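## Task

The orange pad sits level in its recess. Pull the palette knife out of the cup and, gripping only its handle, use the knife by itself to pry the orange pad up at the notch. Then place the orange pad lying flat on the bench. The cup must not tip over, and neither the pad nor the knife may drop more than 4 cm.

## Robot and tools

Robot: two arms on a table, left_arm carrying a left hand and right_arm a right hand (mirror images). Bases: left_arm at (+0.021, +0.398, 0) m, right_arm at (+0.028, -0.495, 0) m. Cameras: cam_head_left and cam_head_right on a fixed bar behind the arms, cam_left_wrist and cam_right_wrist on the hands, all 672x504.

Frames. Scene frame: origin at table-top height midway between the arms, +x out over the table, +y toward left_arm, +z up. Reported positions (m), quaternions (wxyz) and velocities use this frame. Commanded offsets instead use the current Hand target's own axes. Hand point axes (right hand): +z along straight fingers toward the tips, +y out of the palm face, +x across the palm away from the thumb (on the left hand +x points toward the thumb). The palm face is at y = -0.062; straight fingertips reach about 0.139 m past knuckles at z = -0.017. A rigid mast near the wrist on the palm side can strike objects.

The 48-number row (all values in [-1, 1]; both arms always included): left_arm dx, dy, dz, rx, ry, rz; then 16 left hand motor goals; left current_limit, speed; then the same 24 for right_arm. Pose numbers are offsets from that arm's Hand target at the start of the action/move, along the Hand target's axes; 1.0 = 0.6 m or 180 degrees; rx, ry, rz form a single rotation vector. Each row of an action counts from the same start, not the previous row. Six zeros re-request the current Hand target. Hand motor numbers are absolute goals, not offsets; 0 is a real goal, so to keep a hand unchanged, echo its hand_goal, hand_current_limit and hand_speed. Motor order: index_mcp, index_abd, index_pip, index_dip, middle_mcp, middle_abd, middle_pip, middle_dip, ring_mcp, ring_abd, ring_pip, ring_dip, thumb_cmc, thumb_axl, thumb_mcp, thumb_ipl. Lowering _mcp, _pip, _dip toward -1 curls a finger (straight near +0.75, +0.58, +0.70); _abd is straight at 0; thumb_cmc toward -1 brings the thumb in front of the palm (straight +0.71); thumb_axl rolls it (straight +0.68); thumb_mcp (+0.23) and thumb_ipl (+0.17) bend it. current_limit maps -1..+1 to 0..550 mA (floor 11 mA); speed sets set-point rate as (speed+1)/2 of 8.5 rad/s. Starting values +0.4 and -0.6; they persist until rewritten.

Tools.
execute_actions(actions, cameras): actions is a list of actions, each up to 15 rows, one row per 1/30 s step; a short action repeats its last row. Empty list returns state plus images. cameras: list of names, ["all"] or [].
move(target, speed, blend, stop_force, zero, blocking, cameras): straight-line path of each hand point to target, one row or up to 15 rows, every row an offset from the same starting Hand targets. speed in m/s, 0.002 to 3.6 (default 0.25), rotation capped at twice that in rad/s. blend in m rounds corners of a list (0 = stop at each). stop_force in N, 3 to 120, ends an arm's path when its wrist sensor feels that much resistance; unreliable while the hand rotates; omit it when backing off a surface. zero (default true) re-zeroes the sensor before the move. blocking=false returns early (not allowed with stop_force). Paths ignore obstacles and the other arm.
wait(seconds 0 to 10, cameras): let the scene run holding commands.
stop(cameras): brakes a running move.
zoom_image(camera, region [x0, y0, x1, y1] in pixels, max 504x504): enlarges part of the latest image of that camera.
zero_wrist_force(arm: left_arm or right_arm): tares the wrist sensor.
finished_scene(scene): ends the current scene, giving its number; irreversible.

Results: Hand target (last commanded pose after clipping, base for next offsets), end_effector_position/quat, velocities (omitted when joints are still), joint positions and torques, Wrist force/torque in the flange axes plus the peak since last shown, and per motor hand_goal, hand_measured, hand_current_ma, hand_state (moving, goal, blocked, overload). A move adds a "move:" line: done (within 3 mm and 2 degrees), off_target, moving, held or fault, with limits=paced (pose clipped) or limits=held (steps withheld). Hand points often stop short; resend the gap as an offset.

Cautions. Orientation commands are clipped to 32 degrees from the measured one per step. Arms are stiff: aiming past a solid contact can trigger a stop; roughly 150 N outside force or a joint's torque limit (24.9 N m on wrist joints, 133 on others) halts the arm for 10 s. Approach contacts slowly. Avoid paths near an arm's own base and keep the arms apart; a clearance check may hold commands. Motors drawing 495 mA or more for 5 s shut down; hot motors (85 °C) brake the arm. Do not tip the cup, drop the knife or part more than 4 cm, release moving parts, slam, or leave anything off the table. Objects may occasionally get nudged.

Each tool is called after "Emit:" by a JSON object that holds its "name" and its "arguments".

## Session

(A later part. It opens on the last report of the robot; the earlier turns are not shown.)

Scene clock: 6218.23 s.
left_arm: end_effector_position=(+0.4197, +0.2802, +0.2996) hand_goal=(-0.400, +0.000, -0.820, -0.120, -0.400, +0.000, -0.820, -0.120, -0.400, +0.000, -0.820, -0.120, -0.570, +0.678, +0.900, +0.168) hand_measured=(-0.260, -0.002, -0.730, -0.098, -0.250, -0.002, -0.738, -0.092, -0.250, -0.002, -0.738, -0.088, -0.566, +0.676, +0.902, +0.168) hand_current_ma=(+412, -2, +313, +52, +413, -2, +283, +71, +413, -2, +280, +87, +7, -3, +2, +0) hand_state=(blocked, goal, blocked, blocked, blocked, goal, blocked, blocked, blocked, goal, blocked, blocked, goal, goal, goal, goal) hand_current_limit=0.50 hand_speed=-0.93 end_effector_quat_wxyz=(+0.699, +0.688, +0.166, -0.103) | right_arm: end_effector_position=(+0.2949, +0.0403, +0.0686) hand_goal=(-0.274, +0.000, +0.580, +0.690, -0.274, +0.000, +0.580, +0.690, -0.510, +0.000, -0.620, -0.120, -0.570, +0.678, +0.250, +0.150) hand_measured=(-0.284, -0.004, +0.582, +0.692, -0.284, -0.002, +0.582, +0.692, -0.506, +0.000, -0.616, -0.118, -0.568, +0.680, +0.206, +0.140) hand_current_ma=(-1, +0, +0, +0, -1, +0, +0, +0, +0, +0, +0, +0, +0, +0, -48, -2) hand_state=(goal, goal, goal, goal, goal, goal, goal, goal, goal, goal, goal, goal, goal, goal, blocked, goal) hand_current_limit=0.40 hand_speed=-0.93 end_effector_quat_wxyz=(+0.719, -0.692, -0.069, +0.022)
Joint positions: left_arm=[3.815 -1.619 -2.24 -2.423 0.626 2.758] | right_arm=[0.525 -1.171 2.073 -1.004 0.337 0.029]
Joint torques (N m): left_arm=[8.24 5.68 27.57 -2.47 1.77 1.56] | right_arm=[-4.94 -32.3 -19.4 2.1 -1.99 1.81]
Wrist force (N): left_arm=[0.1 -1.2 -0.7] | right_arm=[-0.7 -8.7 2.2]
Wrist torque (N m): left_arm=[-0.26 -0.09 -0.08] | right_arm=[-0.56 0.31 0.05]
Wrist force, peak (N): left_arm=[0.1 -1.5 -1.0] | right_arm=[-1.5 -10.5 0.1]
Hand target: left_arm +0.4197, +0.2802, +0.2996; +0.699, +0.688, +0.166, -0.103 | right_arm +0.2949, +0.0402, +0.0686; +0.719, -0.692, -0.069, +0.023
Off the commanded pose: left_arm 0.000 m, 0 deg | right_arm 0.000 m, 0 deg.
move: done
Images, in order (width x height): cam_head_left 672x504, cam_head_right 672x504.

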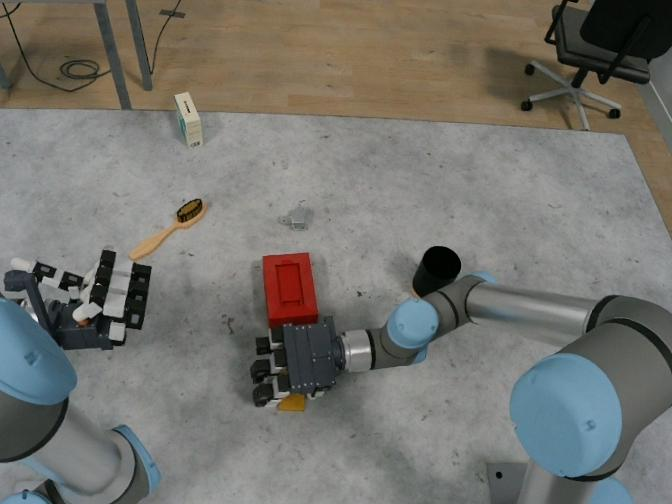

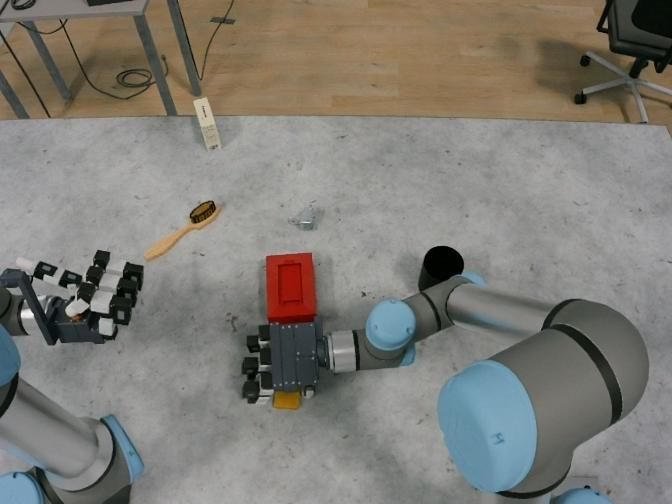

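Emit:
{"name": "move", "arguments": {"target": [[0,0,0,0,0,0,-0.4,0,-0.82,-0.12,-0.4,0,-0.82,-0.12,-0.4,0,-0.82,-0.12,-0.571,0.677,0.9,0.1676,0.5,-0.93,0.0022,-0.0333,0.0011,0,0,0,-0.274,0,0.58,0.69,-0.274,0,0.58,0.69,-0.51,0,-0.62,-0.12,-0.571,0.677,0.25,0.15,0.4,-0.93],[0,0,0,0,0,0,-0.4,0,-0.82,-0.12,-0.4,0,-0.82,-0.12,-0.4,0,-0.82,-0.12,-0.571,0.677,0.9,0.1676,0.5,-0.93,0.0134,-0.2,0.0066,0,0,0,-0.274,0,0.58,0.69,-0.274,0,0.58,0.69,-0.51,0,-0.62,-0.12,-0.571,0.677,0.25,0.15,0.4,-0.93]], "cameras": ["cam_head_left","cam_head_right"], "speed": [0.02, 0.08], "blend": [0.005,0]}}

Emit:
{"name": "zoom_image", "arguments": {"camera": "cam_head_left", "region": [240, 310, 360, 420]}}

Emit:
{"name": "zoom_image", "arguments": {"camera": "cam_head_right", "region": [220, 310, 340, 420]}}

Scene clock: 6233.40 s.
left_arm: end_effector_position=(+0.4197, +0.2802, +0.2996) hand_goal=(-0.400, +0.000, -0.820, -0.120, -0.400, +0.000, -0.820, -0.120, -0.400, +0.000, -0.820, -0.120, -0.570, +0.678, +0.900, +0.168) hand_measured=(-0.260, -0.002, -0.730, -0.098, -0.250, -0.002, -0.738, -0.092, -0.250, -0.002, -0.738, -0.088, -0.566, +0.676, +0.902, +0.168) hand_current_ma=(+413, -2, +313, +52, +413, -2, +283, +71, +413, -2, +280, +87, +7, -3, +2, +0) hand_state=(blocked, goal, blocked, blocked, blocked, goal, blocked, blocked, blocked, goal, blocked, blocked, goal, goal, goal, goal) hand_current_limit=0.50 hand_speed=-0.93 end_effector_quat_wxyz=(+0.699, +0.688, +0.166, -0.103) | right_arm: end_effector_position=(+0.2948, +0.0401, +0.1890) hand_goal=(-0.274, +0.000, +0.580, +0.690, -0.274, +0.000, +0.580, +0.690, -0.510, +0.000, -0.620, -0.120, -0.570, +0.678, +0.250, +0.150) hand_measured=(-0.284, -0.004, +0.582, +0.692, -0.284, -0.002, +0.582, +0.692, -0.506, +0.000, -0.616, -0.118, -0.568, +0.680, +0.248, +0.148) hand_current_ma=(-1, +0, +0, +0, -1, +0, +0, +0, +0, +0, +0, +0, +0, +0, +0, +0) hand_state=(goal, goal, goal, goal, goal, goal, goal, goal, goal, goal, goal, goal, goal, goal, goal, goal) hand_current_limit=0.40 hand_speed=-0.93 end_effector_quat_wxyz=(+0.719, -0.692, -0.069, +0.022)
Joint positions: left_arm=[3.815 -1.619 -2.24 -2.423 0.626 2.758] | right_arm=[0.525 -1.383 1.958 -0.678 0.337 0.029]
Joint torques (N m): left_arm=[8.1 5.35 27.17 -2.47 1.78 1.42] | right_arm=[2.41 -33.41 -27.06 1.92 -1.96 -2.34]
Wrist force (N): left_arm=[0.1 -1.3 -0.7] | right_arm=[-0.7 -1.4 1.1]
Wrist torque (N m): left_arm=[-0.26 -0.10 -0.07] | right_arm=[0.02 0.28 0.08]
Wrist force, peak (N): left_arm=[0.2 -1.6 -0.9] | right_arm=[-0.4 -9.1 2.4]
Hand target: left_arm +0.4197, +0.2802, +0.2996; +0.699, +0.688, +0.166, -0.103 | right_arm +0.2948, +0.0401, +0.1890; +0.719, -0.692, -0.069, +0.023
Off the commanded pose: left_arm 0.000 m, 0 deg | right_arm 0.000 m, 0 deg.
move: done
Images, in order (width x height): cam_head_left 672x504, cam_head_right 672x504.

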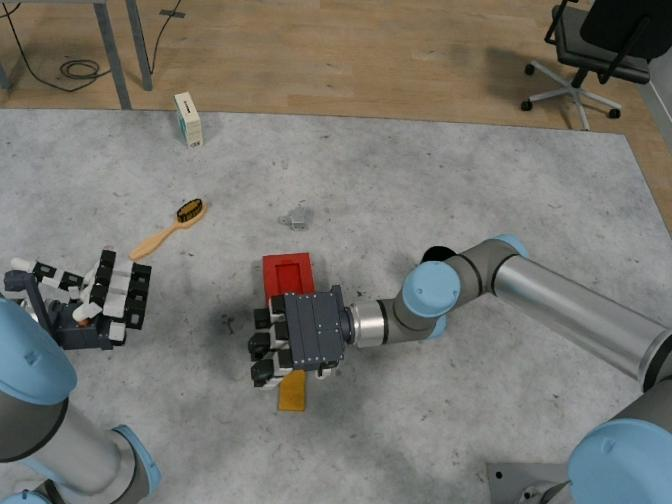

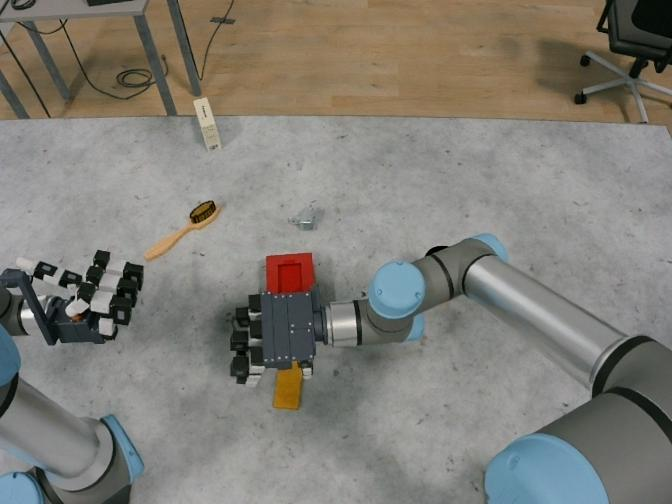

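Scaled by 4.200 from the camera's 672x504 image, which has a finer 960x720 frame.

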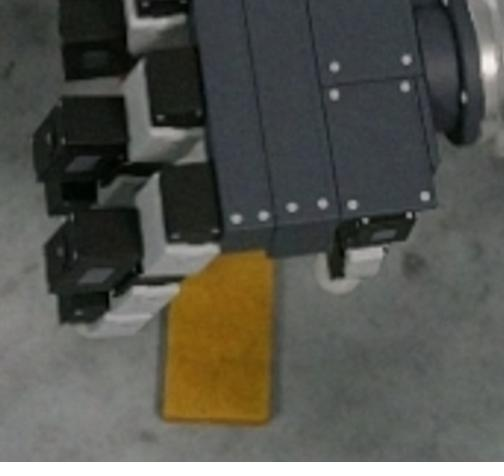

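Scaled by 4.200 from the camera's 672x504 image, which has a finer 960x720 frame.

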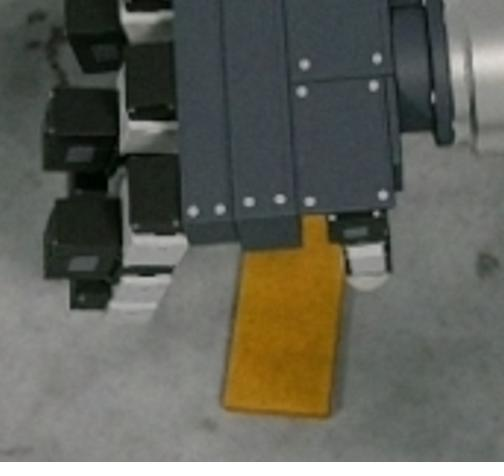

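Emit:
{"name": "move", "arguments": {"target": [0,0,0,0,0,0,-0.4,0,-0.82,-0.12,-0.4,0,-0.82,-0.12,-0.4,0,-0.82,-0.12,-0.571,0.677,0.9,0.1676,0.5,-0.93,0.1512,-0.285,-0.3278,-0.3849,-0.3849,-0.3849,-0.45,0,0.5,0.65,-0.45,0,0.5,0.65,-0.51,0,-0.62,-0.12,-0.671,0.677,0.2247,0.1676,0.3,-0.8], "cameras": ["cam_head_left","cam_head_right"], "speed": 0.15}}

Scene clock: 6538.27 s.
left_arm: end_effector_position=(+0.4197, +0.2802, +0.2996) hand_goal=(-0.400, +0.000, -0.820, -0.120, -0.400, +0.000, -0.820, -0.120, -0.400, +0.000, -0.820, -0.120, -0.570, +0.678, +0.900, +0.168) hand_measured=(-0.260, -0.002, -0.730, -0.098, -0.250, -0.002, -0.738, -0.092, -0.250, -0.002, -0.738, -0.088, -0.566, +0.676, +0.902, +0.168) hand_current_ma=(+412, -2, +313, +52, +413, -2, +283, +71, +413, -2, +280, +87, +7, -3, +2, +0) hand_state=(blocked, goal, blocked, blocked, blocked, goal, blocked, blocked, blocked, goal, blocked, blocked, goal, goal, goal, goal) hand_current_limit=0.50 hand_speed=-0.93 end_effector_quat_wxyz=(+0.699, +0.688, +0.166, -0.103) | right_arm: end_effector_position=(+0.3994, -0.1504, +0.3590) hand_goal=(-0.450, +0.000, +0.500, +0.650, -0.450, +0.000, +0.500, +0.650, -0.510, +0.000, -0.620, -0.120, -0.670, +0.678, +0.224, +0.168) hand_measured=(-0.444, -0.002, +0.502, +0.652, -0.444, -0.002, +0.502, +0.652, -0.504, +0.000, -0.616, -0.118, -0.666, +0.680, +0.222, +0.166) hand_current_ma=(+1, +0, +0, +0, +1, +0, +0, +0, +0, +0, +0, +0, +0, +0, +0, +0) hand_state=(goal, goal, goal, goal, goal, goal, goal, goal, goal, goal, goal, goal, goal, goal, goal, goal) hand_current_limit=0.30 hand_speed=-0.80 end_effector_quat_wxyz=(+0.010, +0.659, +0.751, +0.037)
Joint positions: left_arm=[3.815 -1.619 -2.24 -2.423 0.626 2.758] | right_arm=[0.66 -1.268 1.211 1.552 1.571 -2.67]
Joint torques (N m): left_arm=[8.04 5.65 27.53 -2.41 1.72 1.33] | right_arm=[6.27 -39.44 -9.51 -0.53 2.99 -2.29]
Wrist force (N): left_arm=[0.3 -1.3 -0.7] | right_arm=[0.0 0.4 -0.3]
Wrist torque (N m): left_arm=[-0.26 -0.13 -0.05] | right_arm=[0.30 -0.05 0.04]
Wrist force, peak (N): left_arm=[0.2 -1.5 -0.9] | right_arm=[-0.9 -1.7 1.5]
Hand target: left_arm +0.4197, +0.2802, +0.2996; +0.699, +0.688, +0.166, -0.103 | right_arm +0.3994, -0.1504, +0.3590; +0.010, +0.659, +0.751, +0.037
Off the commanded pose: left_arm 0.000 m, 0 deg | right_arm 0.000 m, 0 deg.
move: done
Images, in order (width x height): cam_head_left 672x504, cam_head_right 672x504.

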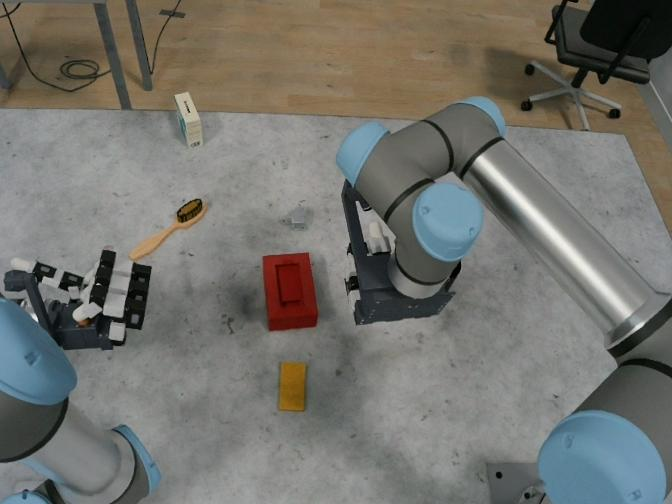

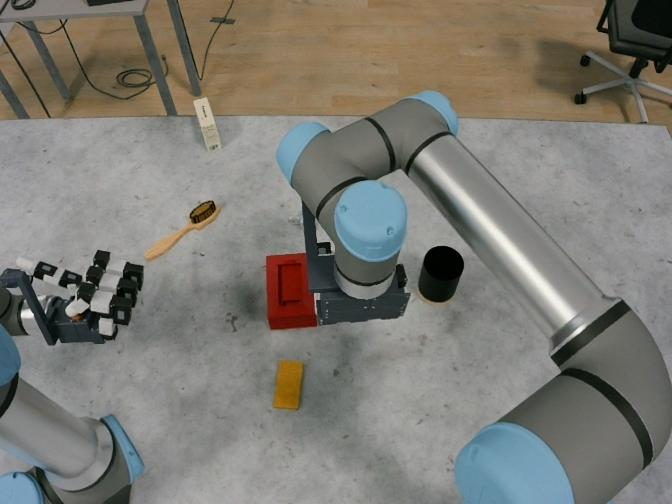

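Emit:
{"name": "move", "arguments": {"target": [0.114,0.0825,0.3473,0.0387,0.0033,-0.822,-0.4,0,-0.82,-0.12,-0.4,0,-0.82,-0.12,-0.4,0,-0.82,-0.12,-0.571,0.677,0.9,0.1676,0.5,-0.93,0,0,0,0,0,0,-0.45,0,0.5,0.65,-0.45,0,0.5,0.65,-0.51,0,-0.62,-0.12,-0.671,0.677,0.2247,0.1676,0.3,-0.8], "cameras": ["cam_head_left","cam_head_right","cam_left_wrist"], "speed": 0.18}}

Scene clock: 6557.83 s.
left_arm: end_effector_position=(+0.5200, +0.0800, +0.3198) hand_goal=(-0.400, +0.000, -0.820, -0.120, -0.400, +0.000, -0.820, -0.120, -0.400, +0.000, -0.820, -0.120, -0.570, +0.678, +0.900, +0.168) hand_measured=(-0.260, -0.002, -0.730, -0.098, -0.250, -0.002, -0.738, -0.092, -0.250, -0.002, -0.738, -0.088, -0.566, +0.676, +0.898, +0.168) hand_current_ma=(+413, -2, +313, +52, +412, -2, +283, +71, +412, -2, +280, +87, +7, -3, -3, +0) hand_state=(blocked, goal, blocked, blocked, blocked, goal, blocked, blocked, blocked, goal, blocked, blocked, goal, goal, goal, goal) hand_current_limit=0.50 hand_speed=-0.93 end_effector_quat_wxyz=(+0.061, +0.062, +0.704, -0.705) | right_arm: end_effector_position=(+0.3994, -0.1504, +0.3590) hand_goal=(-0.450, +0.000, +0.500, +0.650, -0.450, +0.000, +0.500, +0.650, -0.510, +0.000, -0.620, -0.120, -0.670, +0.678, +0.224, +0.168) hand_measured=(-0.444, -0.002, +0.502, +0.652, -0.444, -0.002, +0.502, +0.652, -0.504, +0.000, -0.616, -0.118, -0.666, +0.680, +0.222, +0.166) hand_current_ma=(+1, +0, +0, +0, +1, +0, +0, +0, +0, +0, +0, +0, +0, +0, +0, +0) hand_state=(goal, goal, goal, goal, goal, goal, goal, goal, goal, goal, goal, goal, goal, goal, goal, goal) hand_current_limit=0.30 hand_speed=-0.80 end_effector_quat_wxyz=(+0.010, +0.659, +0.751, +0.037)
Joint positions: left_arm=[3.19 -1.838 -1.471 -2.99 0.091 0.19] | right_arm=[0.66 -1.268 1.211 1.552 1.571 -2.67]
Joint torques (N m): left_arm=[-8.52 24.9 32.86 1.74 -2.01 -1.08] | right_arm=[5.31 -38.41 -8.58 -0.53 2.86 -2.19]
Wrist force (N): left_arm=[-0.4 1.8 -1.6] | right_arm=[0.2 0.4 -0.3]
Wrist torque (N m): left_arm=[0.40 0.03 0.05] | right_arm=[0.29 -0.07 0.06]
Wrist force, peak (N): left_arm=[-0.1 1.9 -1.6] | right_arm=[0.4 0.6 -0.1]
Hand target: left_arm +0.5200, +0.0800, +0.3198; +0.061, +0.062, +0.704, -0.705 | right_arm +0.3994, -0.1504, +0.3590; +0.010, +0.659, +0.751, +0.037
Off the commanded pose: left_arm 0.000 m, 0 deg | right_arm 0.000 m, 0 deg.
move: done
camera_calibration:
cam_left_wrist: T_world_to_cam=[[0.624952, -0.0138412, 0.78054, -0.60197], [-0.536415, 0.718809, 0.442236, 0.0357138], [-0.567181, -0.695069, 0.441797, 0.339362], [0, 0, 0, 1]] pos_world=[0.58784, 0.201877, 0.304139]
Images, in order (width x height): cam_head_left 672x504, cam_head_right 672x504, cam_left_wrist 672x504.

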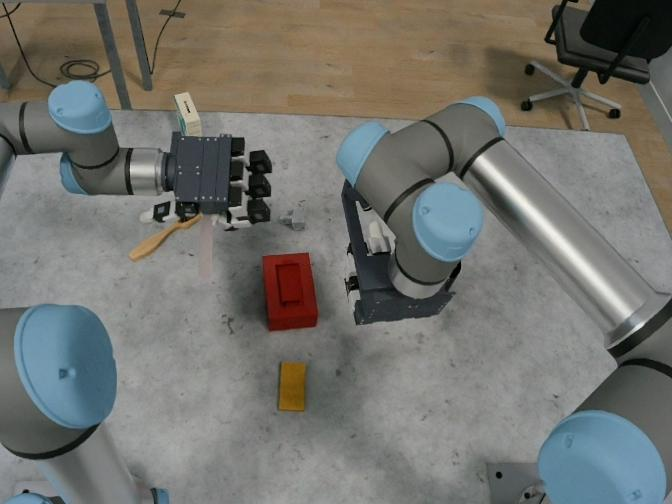

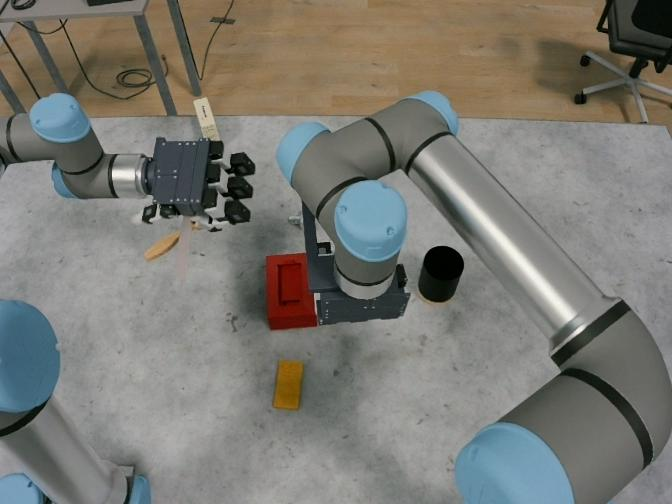

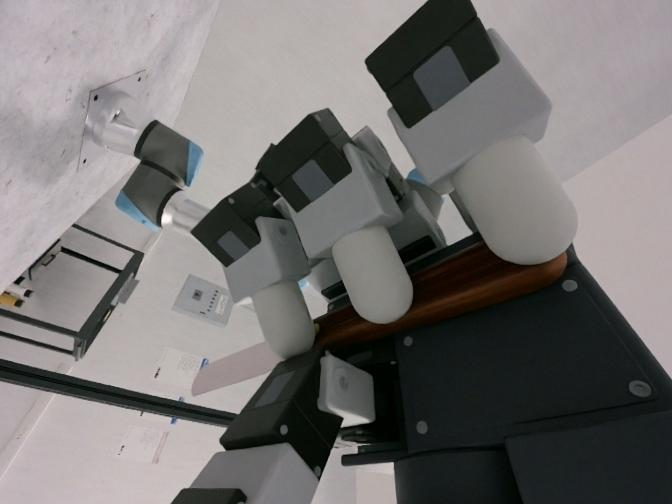

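Emit:
{"name": "move", "arguments": {"target": [0,0,0,0,0,0,-0.4,0,-0.82,-0.12,-0.4,0,-0.82,-0.12,-0.4,0,-0.82,-0.12,-0.571,0.677,0.9,0.1676,0.5,-0.93,0.1755,0.0452,0.1047,-0.0142,-0.0385,-0.4591,-0.45,0,0.5,0.65,-0.45,0,0.5,0.65,-0.51,0,-0.62,-0.12,-0.671,0.677,0.2247,0.1676,0.3,-0.8], "cameras": ["cam_head_left","cam_head_right","cam_right_wrist"], "speed": 0.12}}

Scene clock: 6591.17 s.
left_arm: end_effector_position=(+0.5200, +0.0800, +0.3198) hand_goal=(-0.400, +0.000, -0.820, -0.120, -0.400, +0.000, -0.820, -0.120, -0.400, +0.000, -0.820, -0.120, -0.570, +0.678, +0.900, +0.168) hand_measured=(-0.260, -0.002, -0.730, -0.098, -0.250, -0.002, -0.738, -0.092, -0.250, -0.002, -0.738, -0.088, -0.566, +0.676, +0.898, +0.168) hand_current_ma=(+413, -2, +313, +52, +413, -2, +283, +71, +413, -2, +280, +87, +7, -3, -3, +0) hand_state=(blocked, goal, blocked, blocked, blocked, goal, blocked, blocked, blocked, goal, blocked, blocked, goal, goal, goal, goal) hand_current_limit=0.50 hand_speed=-0.93 end_effector_quat_wxyz=(+0.061, +0.062, +0.704, -0.705) | right_arm: end_effector_position=(+0.4165, -0.0400, +0.3017) hand_goal=(-0.450, +0.000, +0.500, +0.650, -0.450, +0.000, +0.500, +0.650, -0.510, +0.000, -0.620, -0.120, -0.670, +0.678, +0.224, +0.168) hand_measured=(-0.444, -0.002, +0.502, +0.652, -0.444, -0.002, +0.502, +0.652, -0.504, +0.000, -0.616, -0.118, -0.668, +0.680, +0.222, +0.166) hand_current_ma=(+1, +0, +0, +0, +1, +0, +0, +0, +0, +0, +0, +0, +0, +0, +0, +0) hand_state=(goal, goal, goal, goal, goal, goal, goal, goal, goal, goal, goal, goal, goal, goal, goal, goal) hand_current_limit=0.30 hand_speed=-0.80 end_effector_quat_wxyz=(+0.086, +0.001, +0.996, +0.000)
Joint positions: left_arm=[3.19 -1.838 -1.471 -2.99 0.091 0.19] | right_arm=[0.634 -1.128 1.148 1.405 1.665 -4.143]
Joint torques (N m): left_arm=[-8.6 42.27 10.95 1.48 -1.93 -1.03] | right_arm=[-5.38 -31.72 -27.08 -0.7 0.89 -2.19]
Wrist force (N): left_arm=[-0.3 1.9 -1.4] | right_arm=[-0.3 0.3 0.0]
Wrist torque (N m): left_arm=[0.38 0.04 0.05] | right_arm=[0.29 -0.05 -0.04]
Wrist force, peak (N): left_arm=[-0.5 2.0 -1.6] | right_arm=[0.2 0.8 -0.2]
Hand target: left_arm +0.5200, +0.0800, +0.3198; +0.061, +0.062, +0.704, -0.705 | right_arm +0.4165, -0.0400, +0.3017; +0.086, +0.000, +0.996, +0.000
Off the commanded pose: left_arm 0.000 m, 0 deg | right_arm 0.000 m, 0 deg.
move: done
camera_calibration:
cam_right_wrist: T_world_to_cam=[[0.756723, 0.645261, 0.10492, -0.292385], [0.334508, -0.520078, 0.78589, -0.441755], [0.561671, -0.559604, -0.609401, 0.0560048], [0, 0, 0, 1]] pos_world=[0.337569, -0.00974227, 0.411977]
Images, in order (width x height): cam_head_left 672x504, cam_head_right 672x504, cam_right_wrist 672x504.

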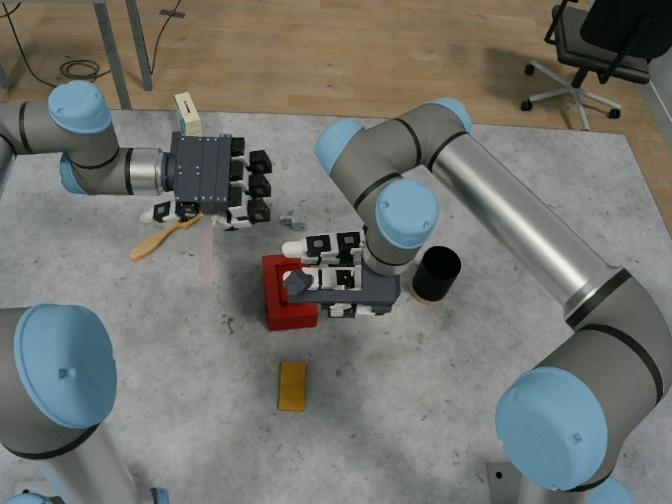

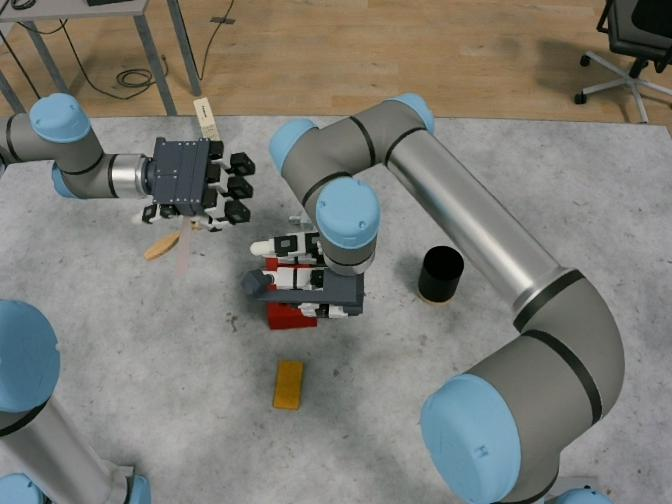

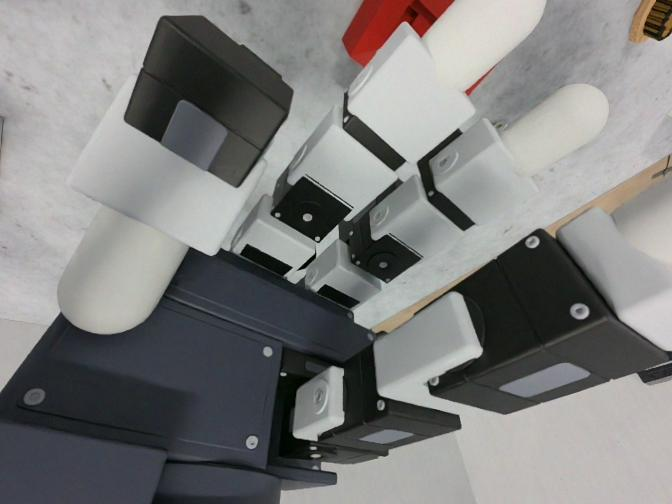

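Emit:
{"name": "move", "arguments": {"target": [0,0,0,0,0,0,-0.4,0,-0.82,-0.12,-0.4,0,-0.82,-0.12,-0.4,0,-0.82,-0.12,-0.571,0.677,0.9,0.1676,0.5,-0.93,0,0.165,0,0,0,0,-0.45,0,0.5,0.65,-0.45,0,0.5,0.65,-0.51,0,-0.62,-0.12,-0.671,0.677,0.2247,0.1676,0.3,-0.8], "cameras": ["cam_head_left","cam_head_right","cam_right_wrist","cam_left_wrist"], "speed": 0.06}}

Emit:
{"name": "zoom_image", "arguments": {"camera": "cam_head_left", "region": [150, 120, 420, 320]}}

Emit:
{"name": "zoom_image", "arguments": {"camera": "cam_head_right", "region": [130, 120, 400, 320]}}

Scene clock: 6607.03 s.
left_arm: end_effector_position=(+0.5200, +0.0800, +0.3198) hand_goal=(-0.400, +0.000, -0.820, -0.120, -0.400, +0.000, -0.820, -0.120, -0.400, +0.000, -0.820, -0.120, -0.570, +0.678, +0.900, +0.168) hand_measured=(-0.260, -0.002, -0.730, -0.098, -0.250, -0.002, -0.738, -0.092, -0.250, -0.002, -0.738, -0.088, -0.566, +0.676, +0.898, +0.168) hand_current_ma=(+413, -2, +313, +52, +413, -2, +283, +71, +413, -2, +280, +87, +7, -3, -3, +0) hand_state=(blocked, goal, blocked, blocked, blocked, goal, blocked, blocked, blocked, goal, blocked, blocked, goal, goal, goal, goal) hand_current_limit=0.50 hand_speed=-0.93 end_effector_quat_wxyz=(+0.061, +0.062, +0.704, -0.705) | right_arm: end_effector_position=(+0.4166, +0.0590, +0.3017) hand_goal=(-0.450, +0.000, +0.500, +0.650, -0.450, +0.000, +0.500, +0.650, -0.510, +0.000, -0.620, -0.120, -0.670, +0.678, +0.224, +0.168) hand_measured=(-0.444, -0.002, +0.502, +0.652, -0.444, -0.002, +0.502, +0.652, -0.504, +0.000, -0.616, -0.118, -0.670, +0.680, +0.222, +0.166) hand_current_ma=(+1, +0, +0, +0, +1, +0, +0, +0, +0, +0, +0, +0, +0, +0, +0, +0) hand_state=(goal, goal, goal, goal, goal, goal, goal, goal, goal, goal, goal, goal, goal, goal, goal, goal) hand_current_limit=0.30 hand_speed=-0.80 end_effector_quat_wxyz=(+0.086, +0.000, +0.996, +0.000)
Joint positions: left_arm=[3.19 -1.838 -1.471 -2.99 0.091 0.19] | right_arm=[0.786 -0.897 0.789 1.549 1.686 -3.992]
Joint torques (N m): left_arm=[-8.59 42.12 10.51 1.44 -1.84 -1.01] | right_arm=[6.44 -41.18 -26.68 4.93 2.77 2.32]
Wrist force (N): left_arm=[-0.4 1.7 -1.5] | right_arm=[-0.4 0.2 0.0]
Wrist torque (N m): left_arm=[0.38 0.05 0.05] | right_arm=[0.26 -0.06 -0.16]
Wrist force, peak (N): left_arm=[-0.3 2.0 -1.7] | right_arm=[-0.5 0.8 0.0]
Hand target: left_arm +0.5200, +0.0800, +0.3198; +0.061, +0.062, +0.704, -0.705 | right_arm +0.4166, +0.0590, +0.3017; +0.086, +0.000, +0.996, +0.000
Off the commanded pose: left_arm 0.000 m, 0 deg | right_arm 0.000 m, 0 deg.
move: done
camera_calibration:
cam_left_wrist: T_world_to_cam=[[0.624952, -0.0138412, 0.78054, -0.60197], [-0.536415, 0.718809, 0.442236, 0.0357138], [-0.567181, -0.695069, 0.441797, 0.339362], [0, 0, 0, 1]] pos_world=[0.58784, 0.201877, 0.304139]
cam_right_wrist: T_world_to_cam=[[0.756625, 0.645373, 0.104941, -0.356186], [0.334619, -0.520084, 0.785839, -0.390335], [0.561737, -0.55947, -0.609462, 0.111341], [0, 0, 0, 1]] pos_world=[0.337568, 0.0891581, 0.411977]

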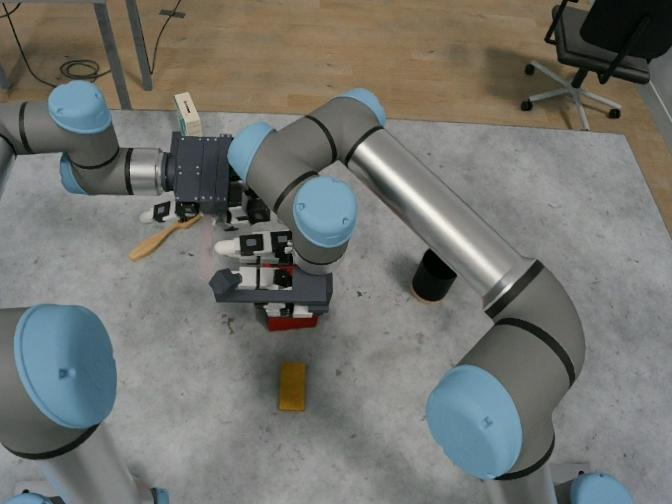

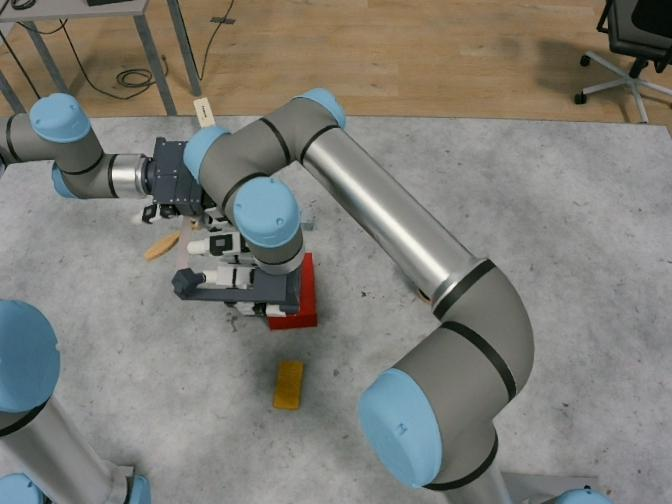

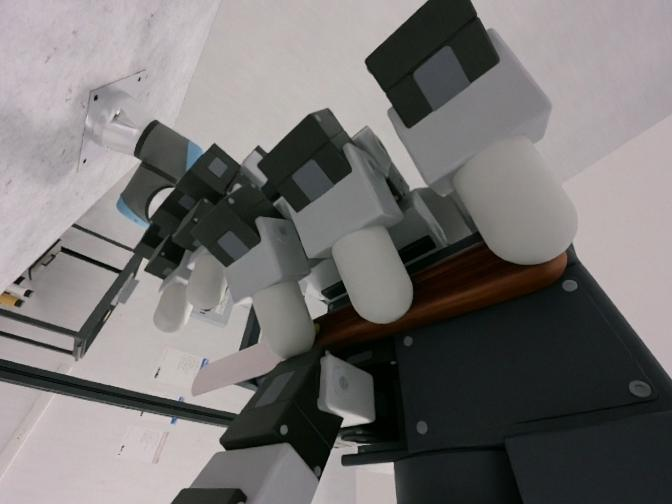

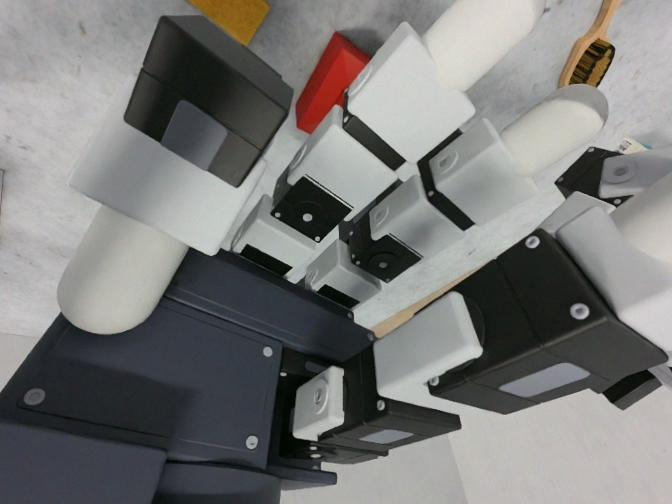

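Scaled by 1.867 from the camera's 672x504 image, which has a finer 960x720 frame.

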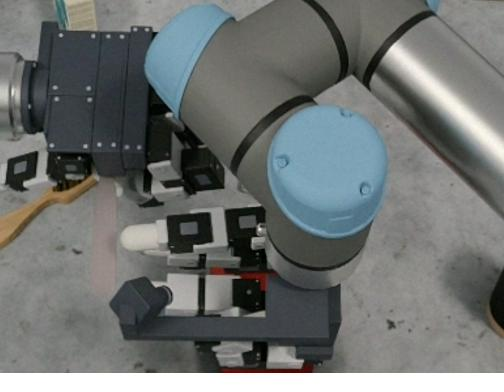

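Scaled by 1.867 from the camera's 672x504 image, which has a finer 960x720 frame.

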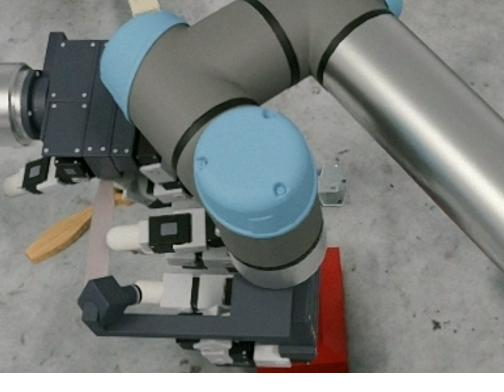

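Emit:
{"name": "move", "arguments": {"target": [0,0,0,0,0,0,-0.4,0,-0.82,-0.12,-0.4,0,-0.82,-0.12,-0.4,0,-0.82,-0.12,-0.571,0.677,0.9,0.1676,0.5,-0.93,0,0.0577,0,0,0,0,-0.45,0,0.5,0.65,-0.45,0,0.5,0.65,-0.51,0,-0.62,-0.12,-0.671,0.677,0.2247,0.1676,0.3,-0.8], "cameras": ["cam_head_left","cam_head_right","cam_right_wrist","cam_left_wrist"], "speed": 0.03, "stop_force": 6}}

Emit:
{"name": "zoom_image", "arguments": {"camera": "cam_left_wrist", "region": [80, 200, 350, 440]}}

Emit:
{"name": "zoom_image", "arguments": {"camera": "cam_right_wrist", "region": [400, 50, 672, 350]}}

Scene clock: 6642.67 s.
left_arm: end_effector_position=(+0.5200, +0.0800, +0.3198) hand_goal=(-0.400, +0.000, -0.820, -0.120, -0.400, +0.000, -0.820, -0.120, -0.400, +0.000, -0.820, -0.120, -0.570, +0.678, +0.900, +0.168) hand_measured=(-0.260, -0.002, -0.730, -0.098, -0.250, -0.002, -0.738, -0.092, -0.250, -0.002, -0.738, -0.088, -0.566, +0.676, +0.898, +0.168) hand_current_ma=(+412, -2, +313, +52, +413, -2, +283, +71, +413, -2, +280, +87, +7, -3, -3, +0) hand_state=(blocked, goal, blocked, blocked, blocked, goal, blocked, blocked, blocked, goal, blocked, blocked, goal, goal, goal, goal) hand_current_limit=0.50 hand_speed=-0.93 end_effector_quat_wxyz=(+0.061, +0.062, +0.704, -0.705) | right_arm: end_effector_position=(+0.4166, +0.0936, +0.3017) hand_goal=(-0.450, +0.000, +0.500, +0.650, -0.450, +0.000, +0.500, +0.650, -0.510, +0.000, -0.620, -0.120, -0.670, +0.678, +0.224, +0.168) hand_measured=(-0.444, -0.002, +0.502, +0.652, -0.444, -0.002, +0.502, +0.652, -0.504, +0.000, -0.616, -0.118, -0.670, +0.680, +0.222, +0.166) hand_current_ma=(+1, +0, +0, +0, +1, +0, +0, +0, +0, +0, +0, +0, +0, +0, +0, +0) hand_state=(goal, goal, goal, goal, goal, goal, goal, goal, goal, goal, goal, goal, goal, goal, goal, goal) hand_current_limit=0.30 hand_speed=-0.80 end_effector_quat_wxyz=(+0.086, +0.000, +0.996, +0.000)
Joint positions: left_arm=[3.19 -1.838 -1.471 -2.99 0.091 0.19] | right_arm=[0.831 -0.79 0.605 1.631 1.691 -3.947]
Joint torques (N m): left_arm=[-8.49 42.08 10.4 1.5 -1.77 -1.04] | right_arm=[6.17 -43.92 -26.37 5.08 2.72 2.6]
Wrist force (N): left_arm=[-0.5 1.7 -1.5] | right_arm=[-0.4 0.2 0.0]
Wrist torque (N m): left_arm=[0.37 0.05 0.04] | right_arm=[0.26 -0.04 -0.16]
Wrist force, peak (N): left_arm=[-0.5 2.0 -1.8] | right_arm=[-0.5 0.5 0.0]
Hand target: left_arm +0.5200, +0.0800, +0.3198; +0.061, +0.062, +0.704, -0.705 | right_arm +0.4166, +0.0936, +0.3017; +0.086, +0.000, +0.996, +0.000
Off the commanded pose: left_arm 0.000 m, 0 deg | right_arm 0.000 m, 0 deg.
move: done
camera_calibration:
cam_left_wrist: T_world_to_cam=[[0.624952, -0.0138412, 0.78054, -0.60197], [-0.536415, 0.718809, 0.442236, 0.0357138], [-0.567181, -0.695069, 0.441797, 0.339362], [0, 0, 0, 1]] pos_world=[0.58784, 0.201877, 0.304139]
cam_right_wrist: T_world_to_cam=[[0.756625, 0.645373, 0.104941, -0.378656], [0.334619, -0.520084, 0.785839, -0.372322], [0.561737, -0.55947, -0.609462, 0.130699], [0, 0, 0, 1]] pos_world=[0.337668, 0.123858, 0.411977]

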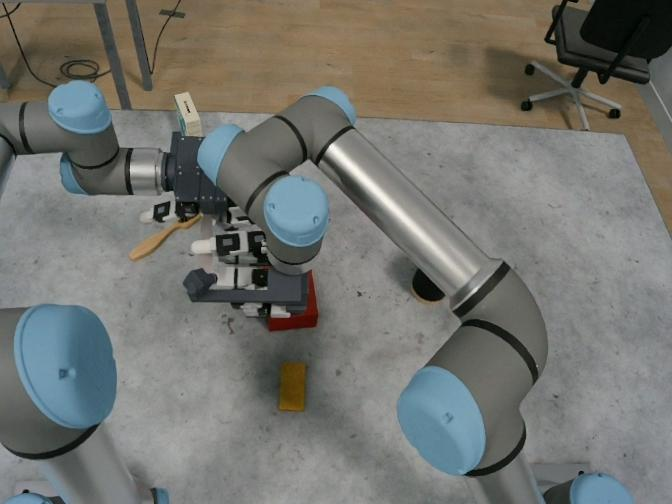

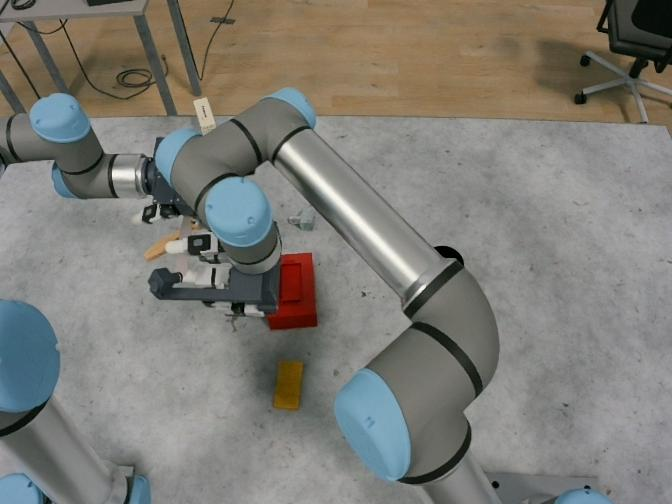

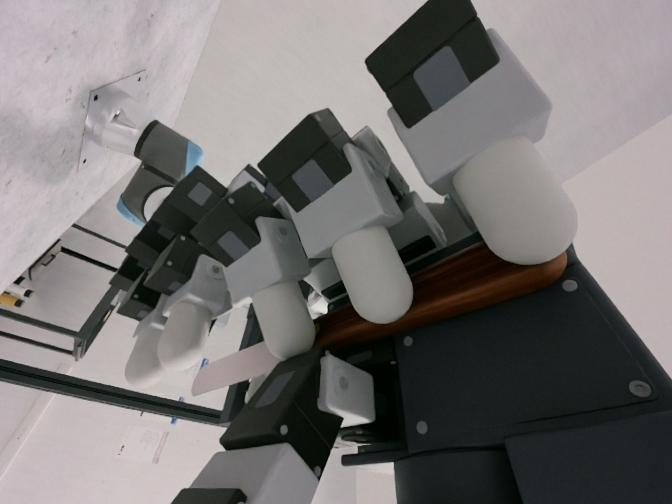

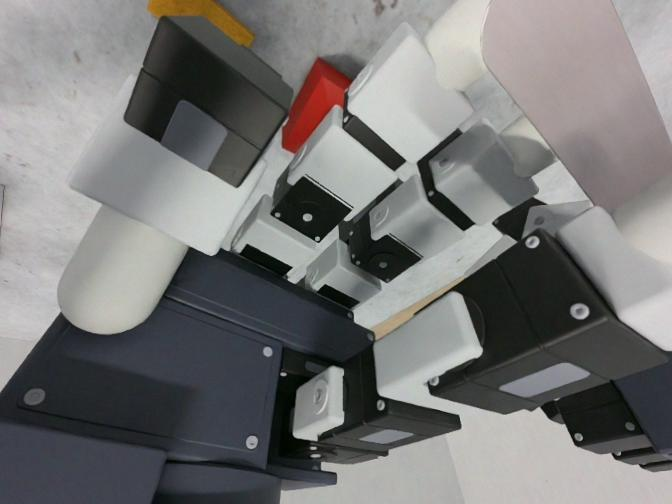

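Scaled by 1.867 from the camera's 672x504 image, which has a finer 960x720 frame.

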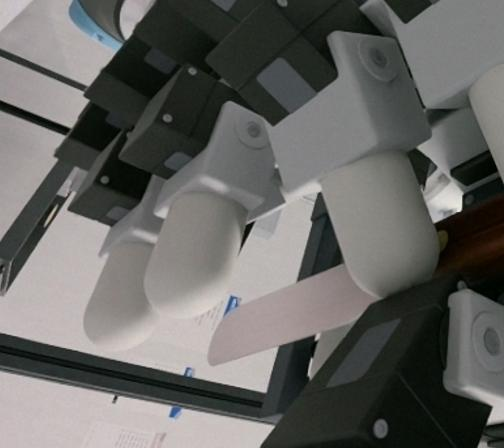

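Scaled by 1.680 from the camera's 672x504 image, which has a finer 960x720 frame.

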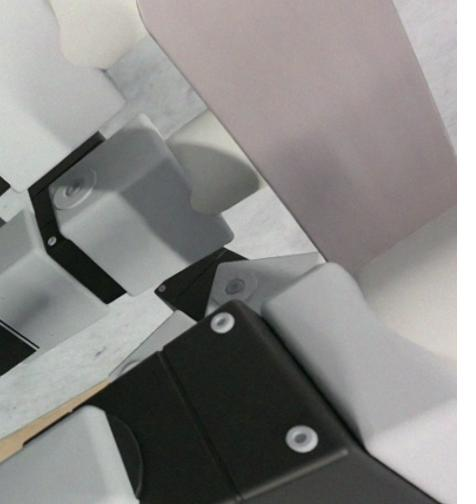

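Emit:
{"name": "move", "arguments": {"target": [0,0,0,0,0,0,-0.4,0,-0.82,-0.12,-0.4,0,-0.82,-0.12,-0.4,0,-0.82,-0.12,-0.571,0.677,0.9,0.1676,0.5,-0.93,0,0,0,0,0,0,-0.60,0,0.5,0.65,-0.60,0,0.5,0.65,-0.51,0,-0.62,-0.12,-0.671,0.677,0.03,0.33,0.3,-0.9], "cameras": ["cam_right_wrist","cam_left_wrist"]}}

Emit:
{"name": "zoom_image", "arguments": {"camera": "cam_left_wrist", "region": [80, 200, 350, 440]}}

Emit:
{"name": "zoom_image", "arguments": {"camera": "cam_right_wrist", "region": [350, 0, 672, 350]}}

Scene clock: 6654.53 s.
left_arm: end_effector_position=(+0.5200, +0.0800, +0.3198) hand_goal=(-0.400, +0.000, -0.820, -0.120, -0.400, +0.000, -0.820, -0.120, -0.400, +0.000, -0.820, -0.120, -0.570, +0.678, +0.900, +0.168) hand_measured=(-0.260, -0.002, -0.730, -0.098, -0.250, -0.002, -0.738, -0.092, -0.250, -0.002, -0.738, -0.088, -0.566, +0.676, +0.898, +0.168) hand_current_ma=(+413, -2, +313, +52, +412, -2, +283, +71, +413, -2, +280, +87, +7, -3, -3, +0) hand_state=(blocked, goal, blocked, blocked, blocked, goal, blocked, blocked, blocked, goal, blocked, blocked, goal, goal, goal, goal) hand_current_limit=0.50 hand_speed=-0.93 end_effector_quat_wxyz=(+0.061, +0.062, +0.704, -0.705) | right_arm: end_effector_position=(+0.4166, +0.0936, +0.3017) hand_goal=(-0.600, +0.000, +0.500, +0.650, -0.600, +0.000, +0.500, +0.650, -0.510, +0.000, -0.620, -0.120, -0.670, +0.678, +0.030, +0.330) hand_measured=(-0.580, -0.002, +0.502, +0.652, -0.580, -0.002, +0.502, +0.652, -0.504, +0.000, -0.616, -0.118, -0.670, +0.680, +0.028, +0.326) hand_current_ma=(+6, +0, +0, +0, +7, +0, +0, +0, +0, +0, +0, +0, +0, +0, +0, +0) hand_state=(goal, goal, goal, goal, blocked, goal, goal, goal, goal, goal, goal, goal, goal, goal, goal, goal) hand_current_limit=0.30 hand_speed=-0.90 end_effector_quat_wxyz=(+0.086, +0.000, +0.996, +0.000)
Joint positions: left_arm=[3.19 -1.838 -1.471 -2.99 0.091 0.19] | right_arm=[0.831 -0.79 0.605 1.631 1.691 -3.947]
Joint torques (N m): left_arm=[-8.12 42.05 10.44 1.43 -1.76 -1.03] | right_arm=[5.83 -45.03 -26.87 5.01 2.77 2.37]
Wrist force (N): left_arm=[-0.4 1.8 -1.6] | right_arm=[-0.4 0.2 -0.1]
Wrist torque (N m): left_arm=[0.39 0.05 0.04] | right_arm=[0.28 -0.04 -0.15]
Wrist force, peak (N): left_arm=[-0.4 2.0 -1.7] | right_arm=[-0.7 0.4 0.1]
Hand target: left_arm +0.5200, +0.0800, +0.3198; +0.061, +0.062, +0.704, -0.705 | right_arm +0.4166, +0.0936, +0.3017; +0.086, +0.000, +0.996, +0.000
Off the commanded pose: left_arm 0.000 m, 0 deg | right_arm 0.000 m, 0 deg.
move: done
camera_calibration:
cam_left_wrist: T_world_to_cam=[[0.624952, -0.0138412, 0.78054, -0.60197], [-0.536415, 0.718809, 0.442236, 0.0357138], [-0.567181, -0.695069, 0.441797, 0.339362], [0, 0, 0, 1]] pos_world=[0.58784, 0.201877, 0.304139]
cam_right_wrist: T_world_to_cam=[[0.756625, 0.645373, 0.104941, -0.378656], [0.334619, -0.520084, 0.785839, -0.372322], [0.561737, -0.55947, -0.609462, 0.130699], [0, 0, 0, 1]] pos_world=[0.337668, 0.123858, 0.411977]
Images, in order (width x height): cam_left_wrist 672x504, cam_right_wrist 672x504.

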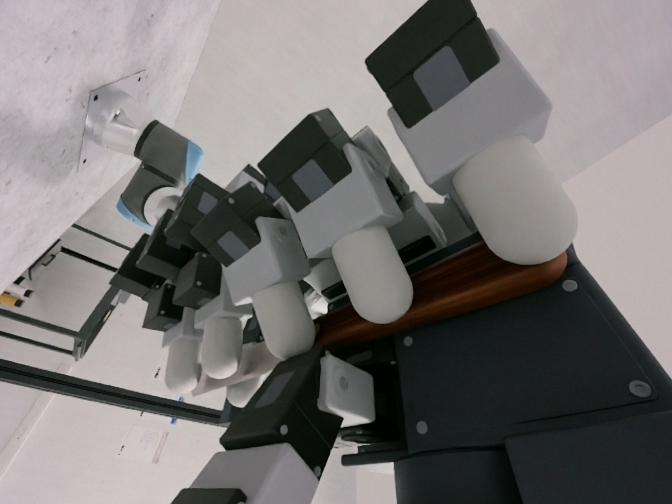

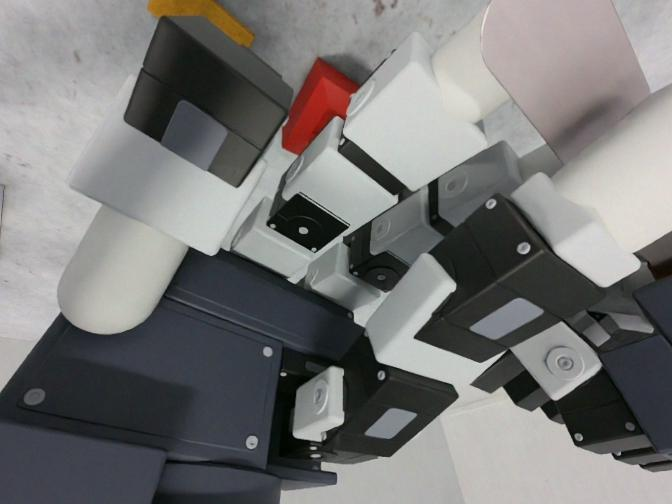

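Scaled by 1.867 from the camera's 672x504 image, which has a finer 960x720 frame.

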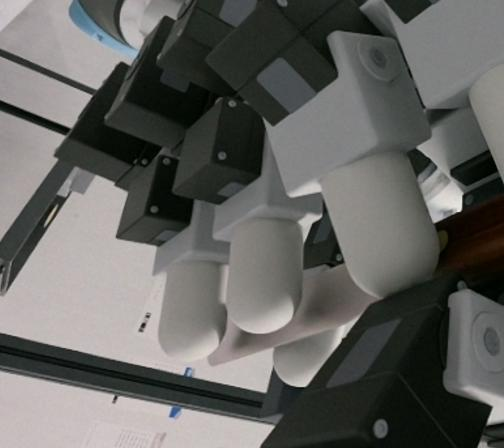

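Scaled by 1.440 from the camera's 672x504 image, which has a finer 960x720 frame.

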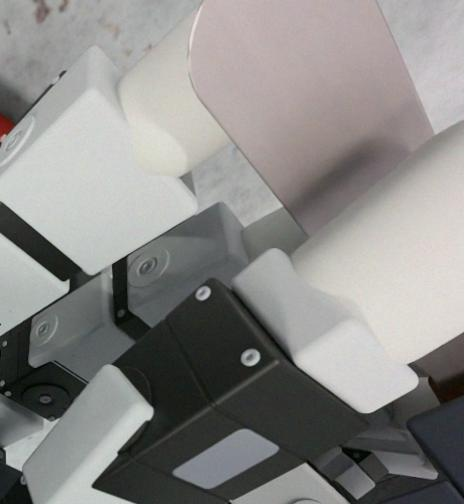

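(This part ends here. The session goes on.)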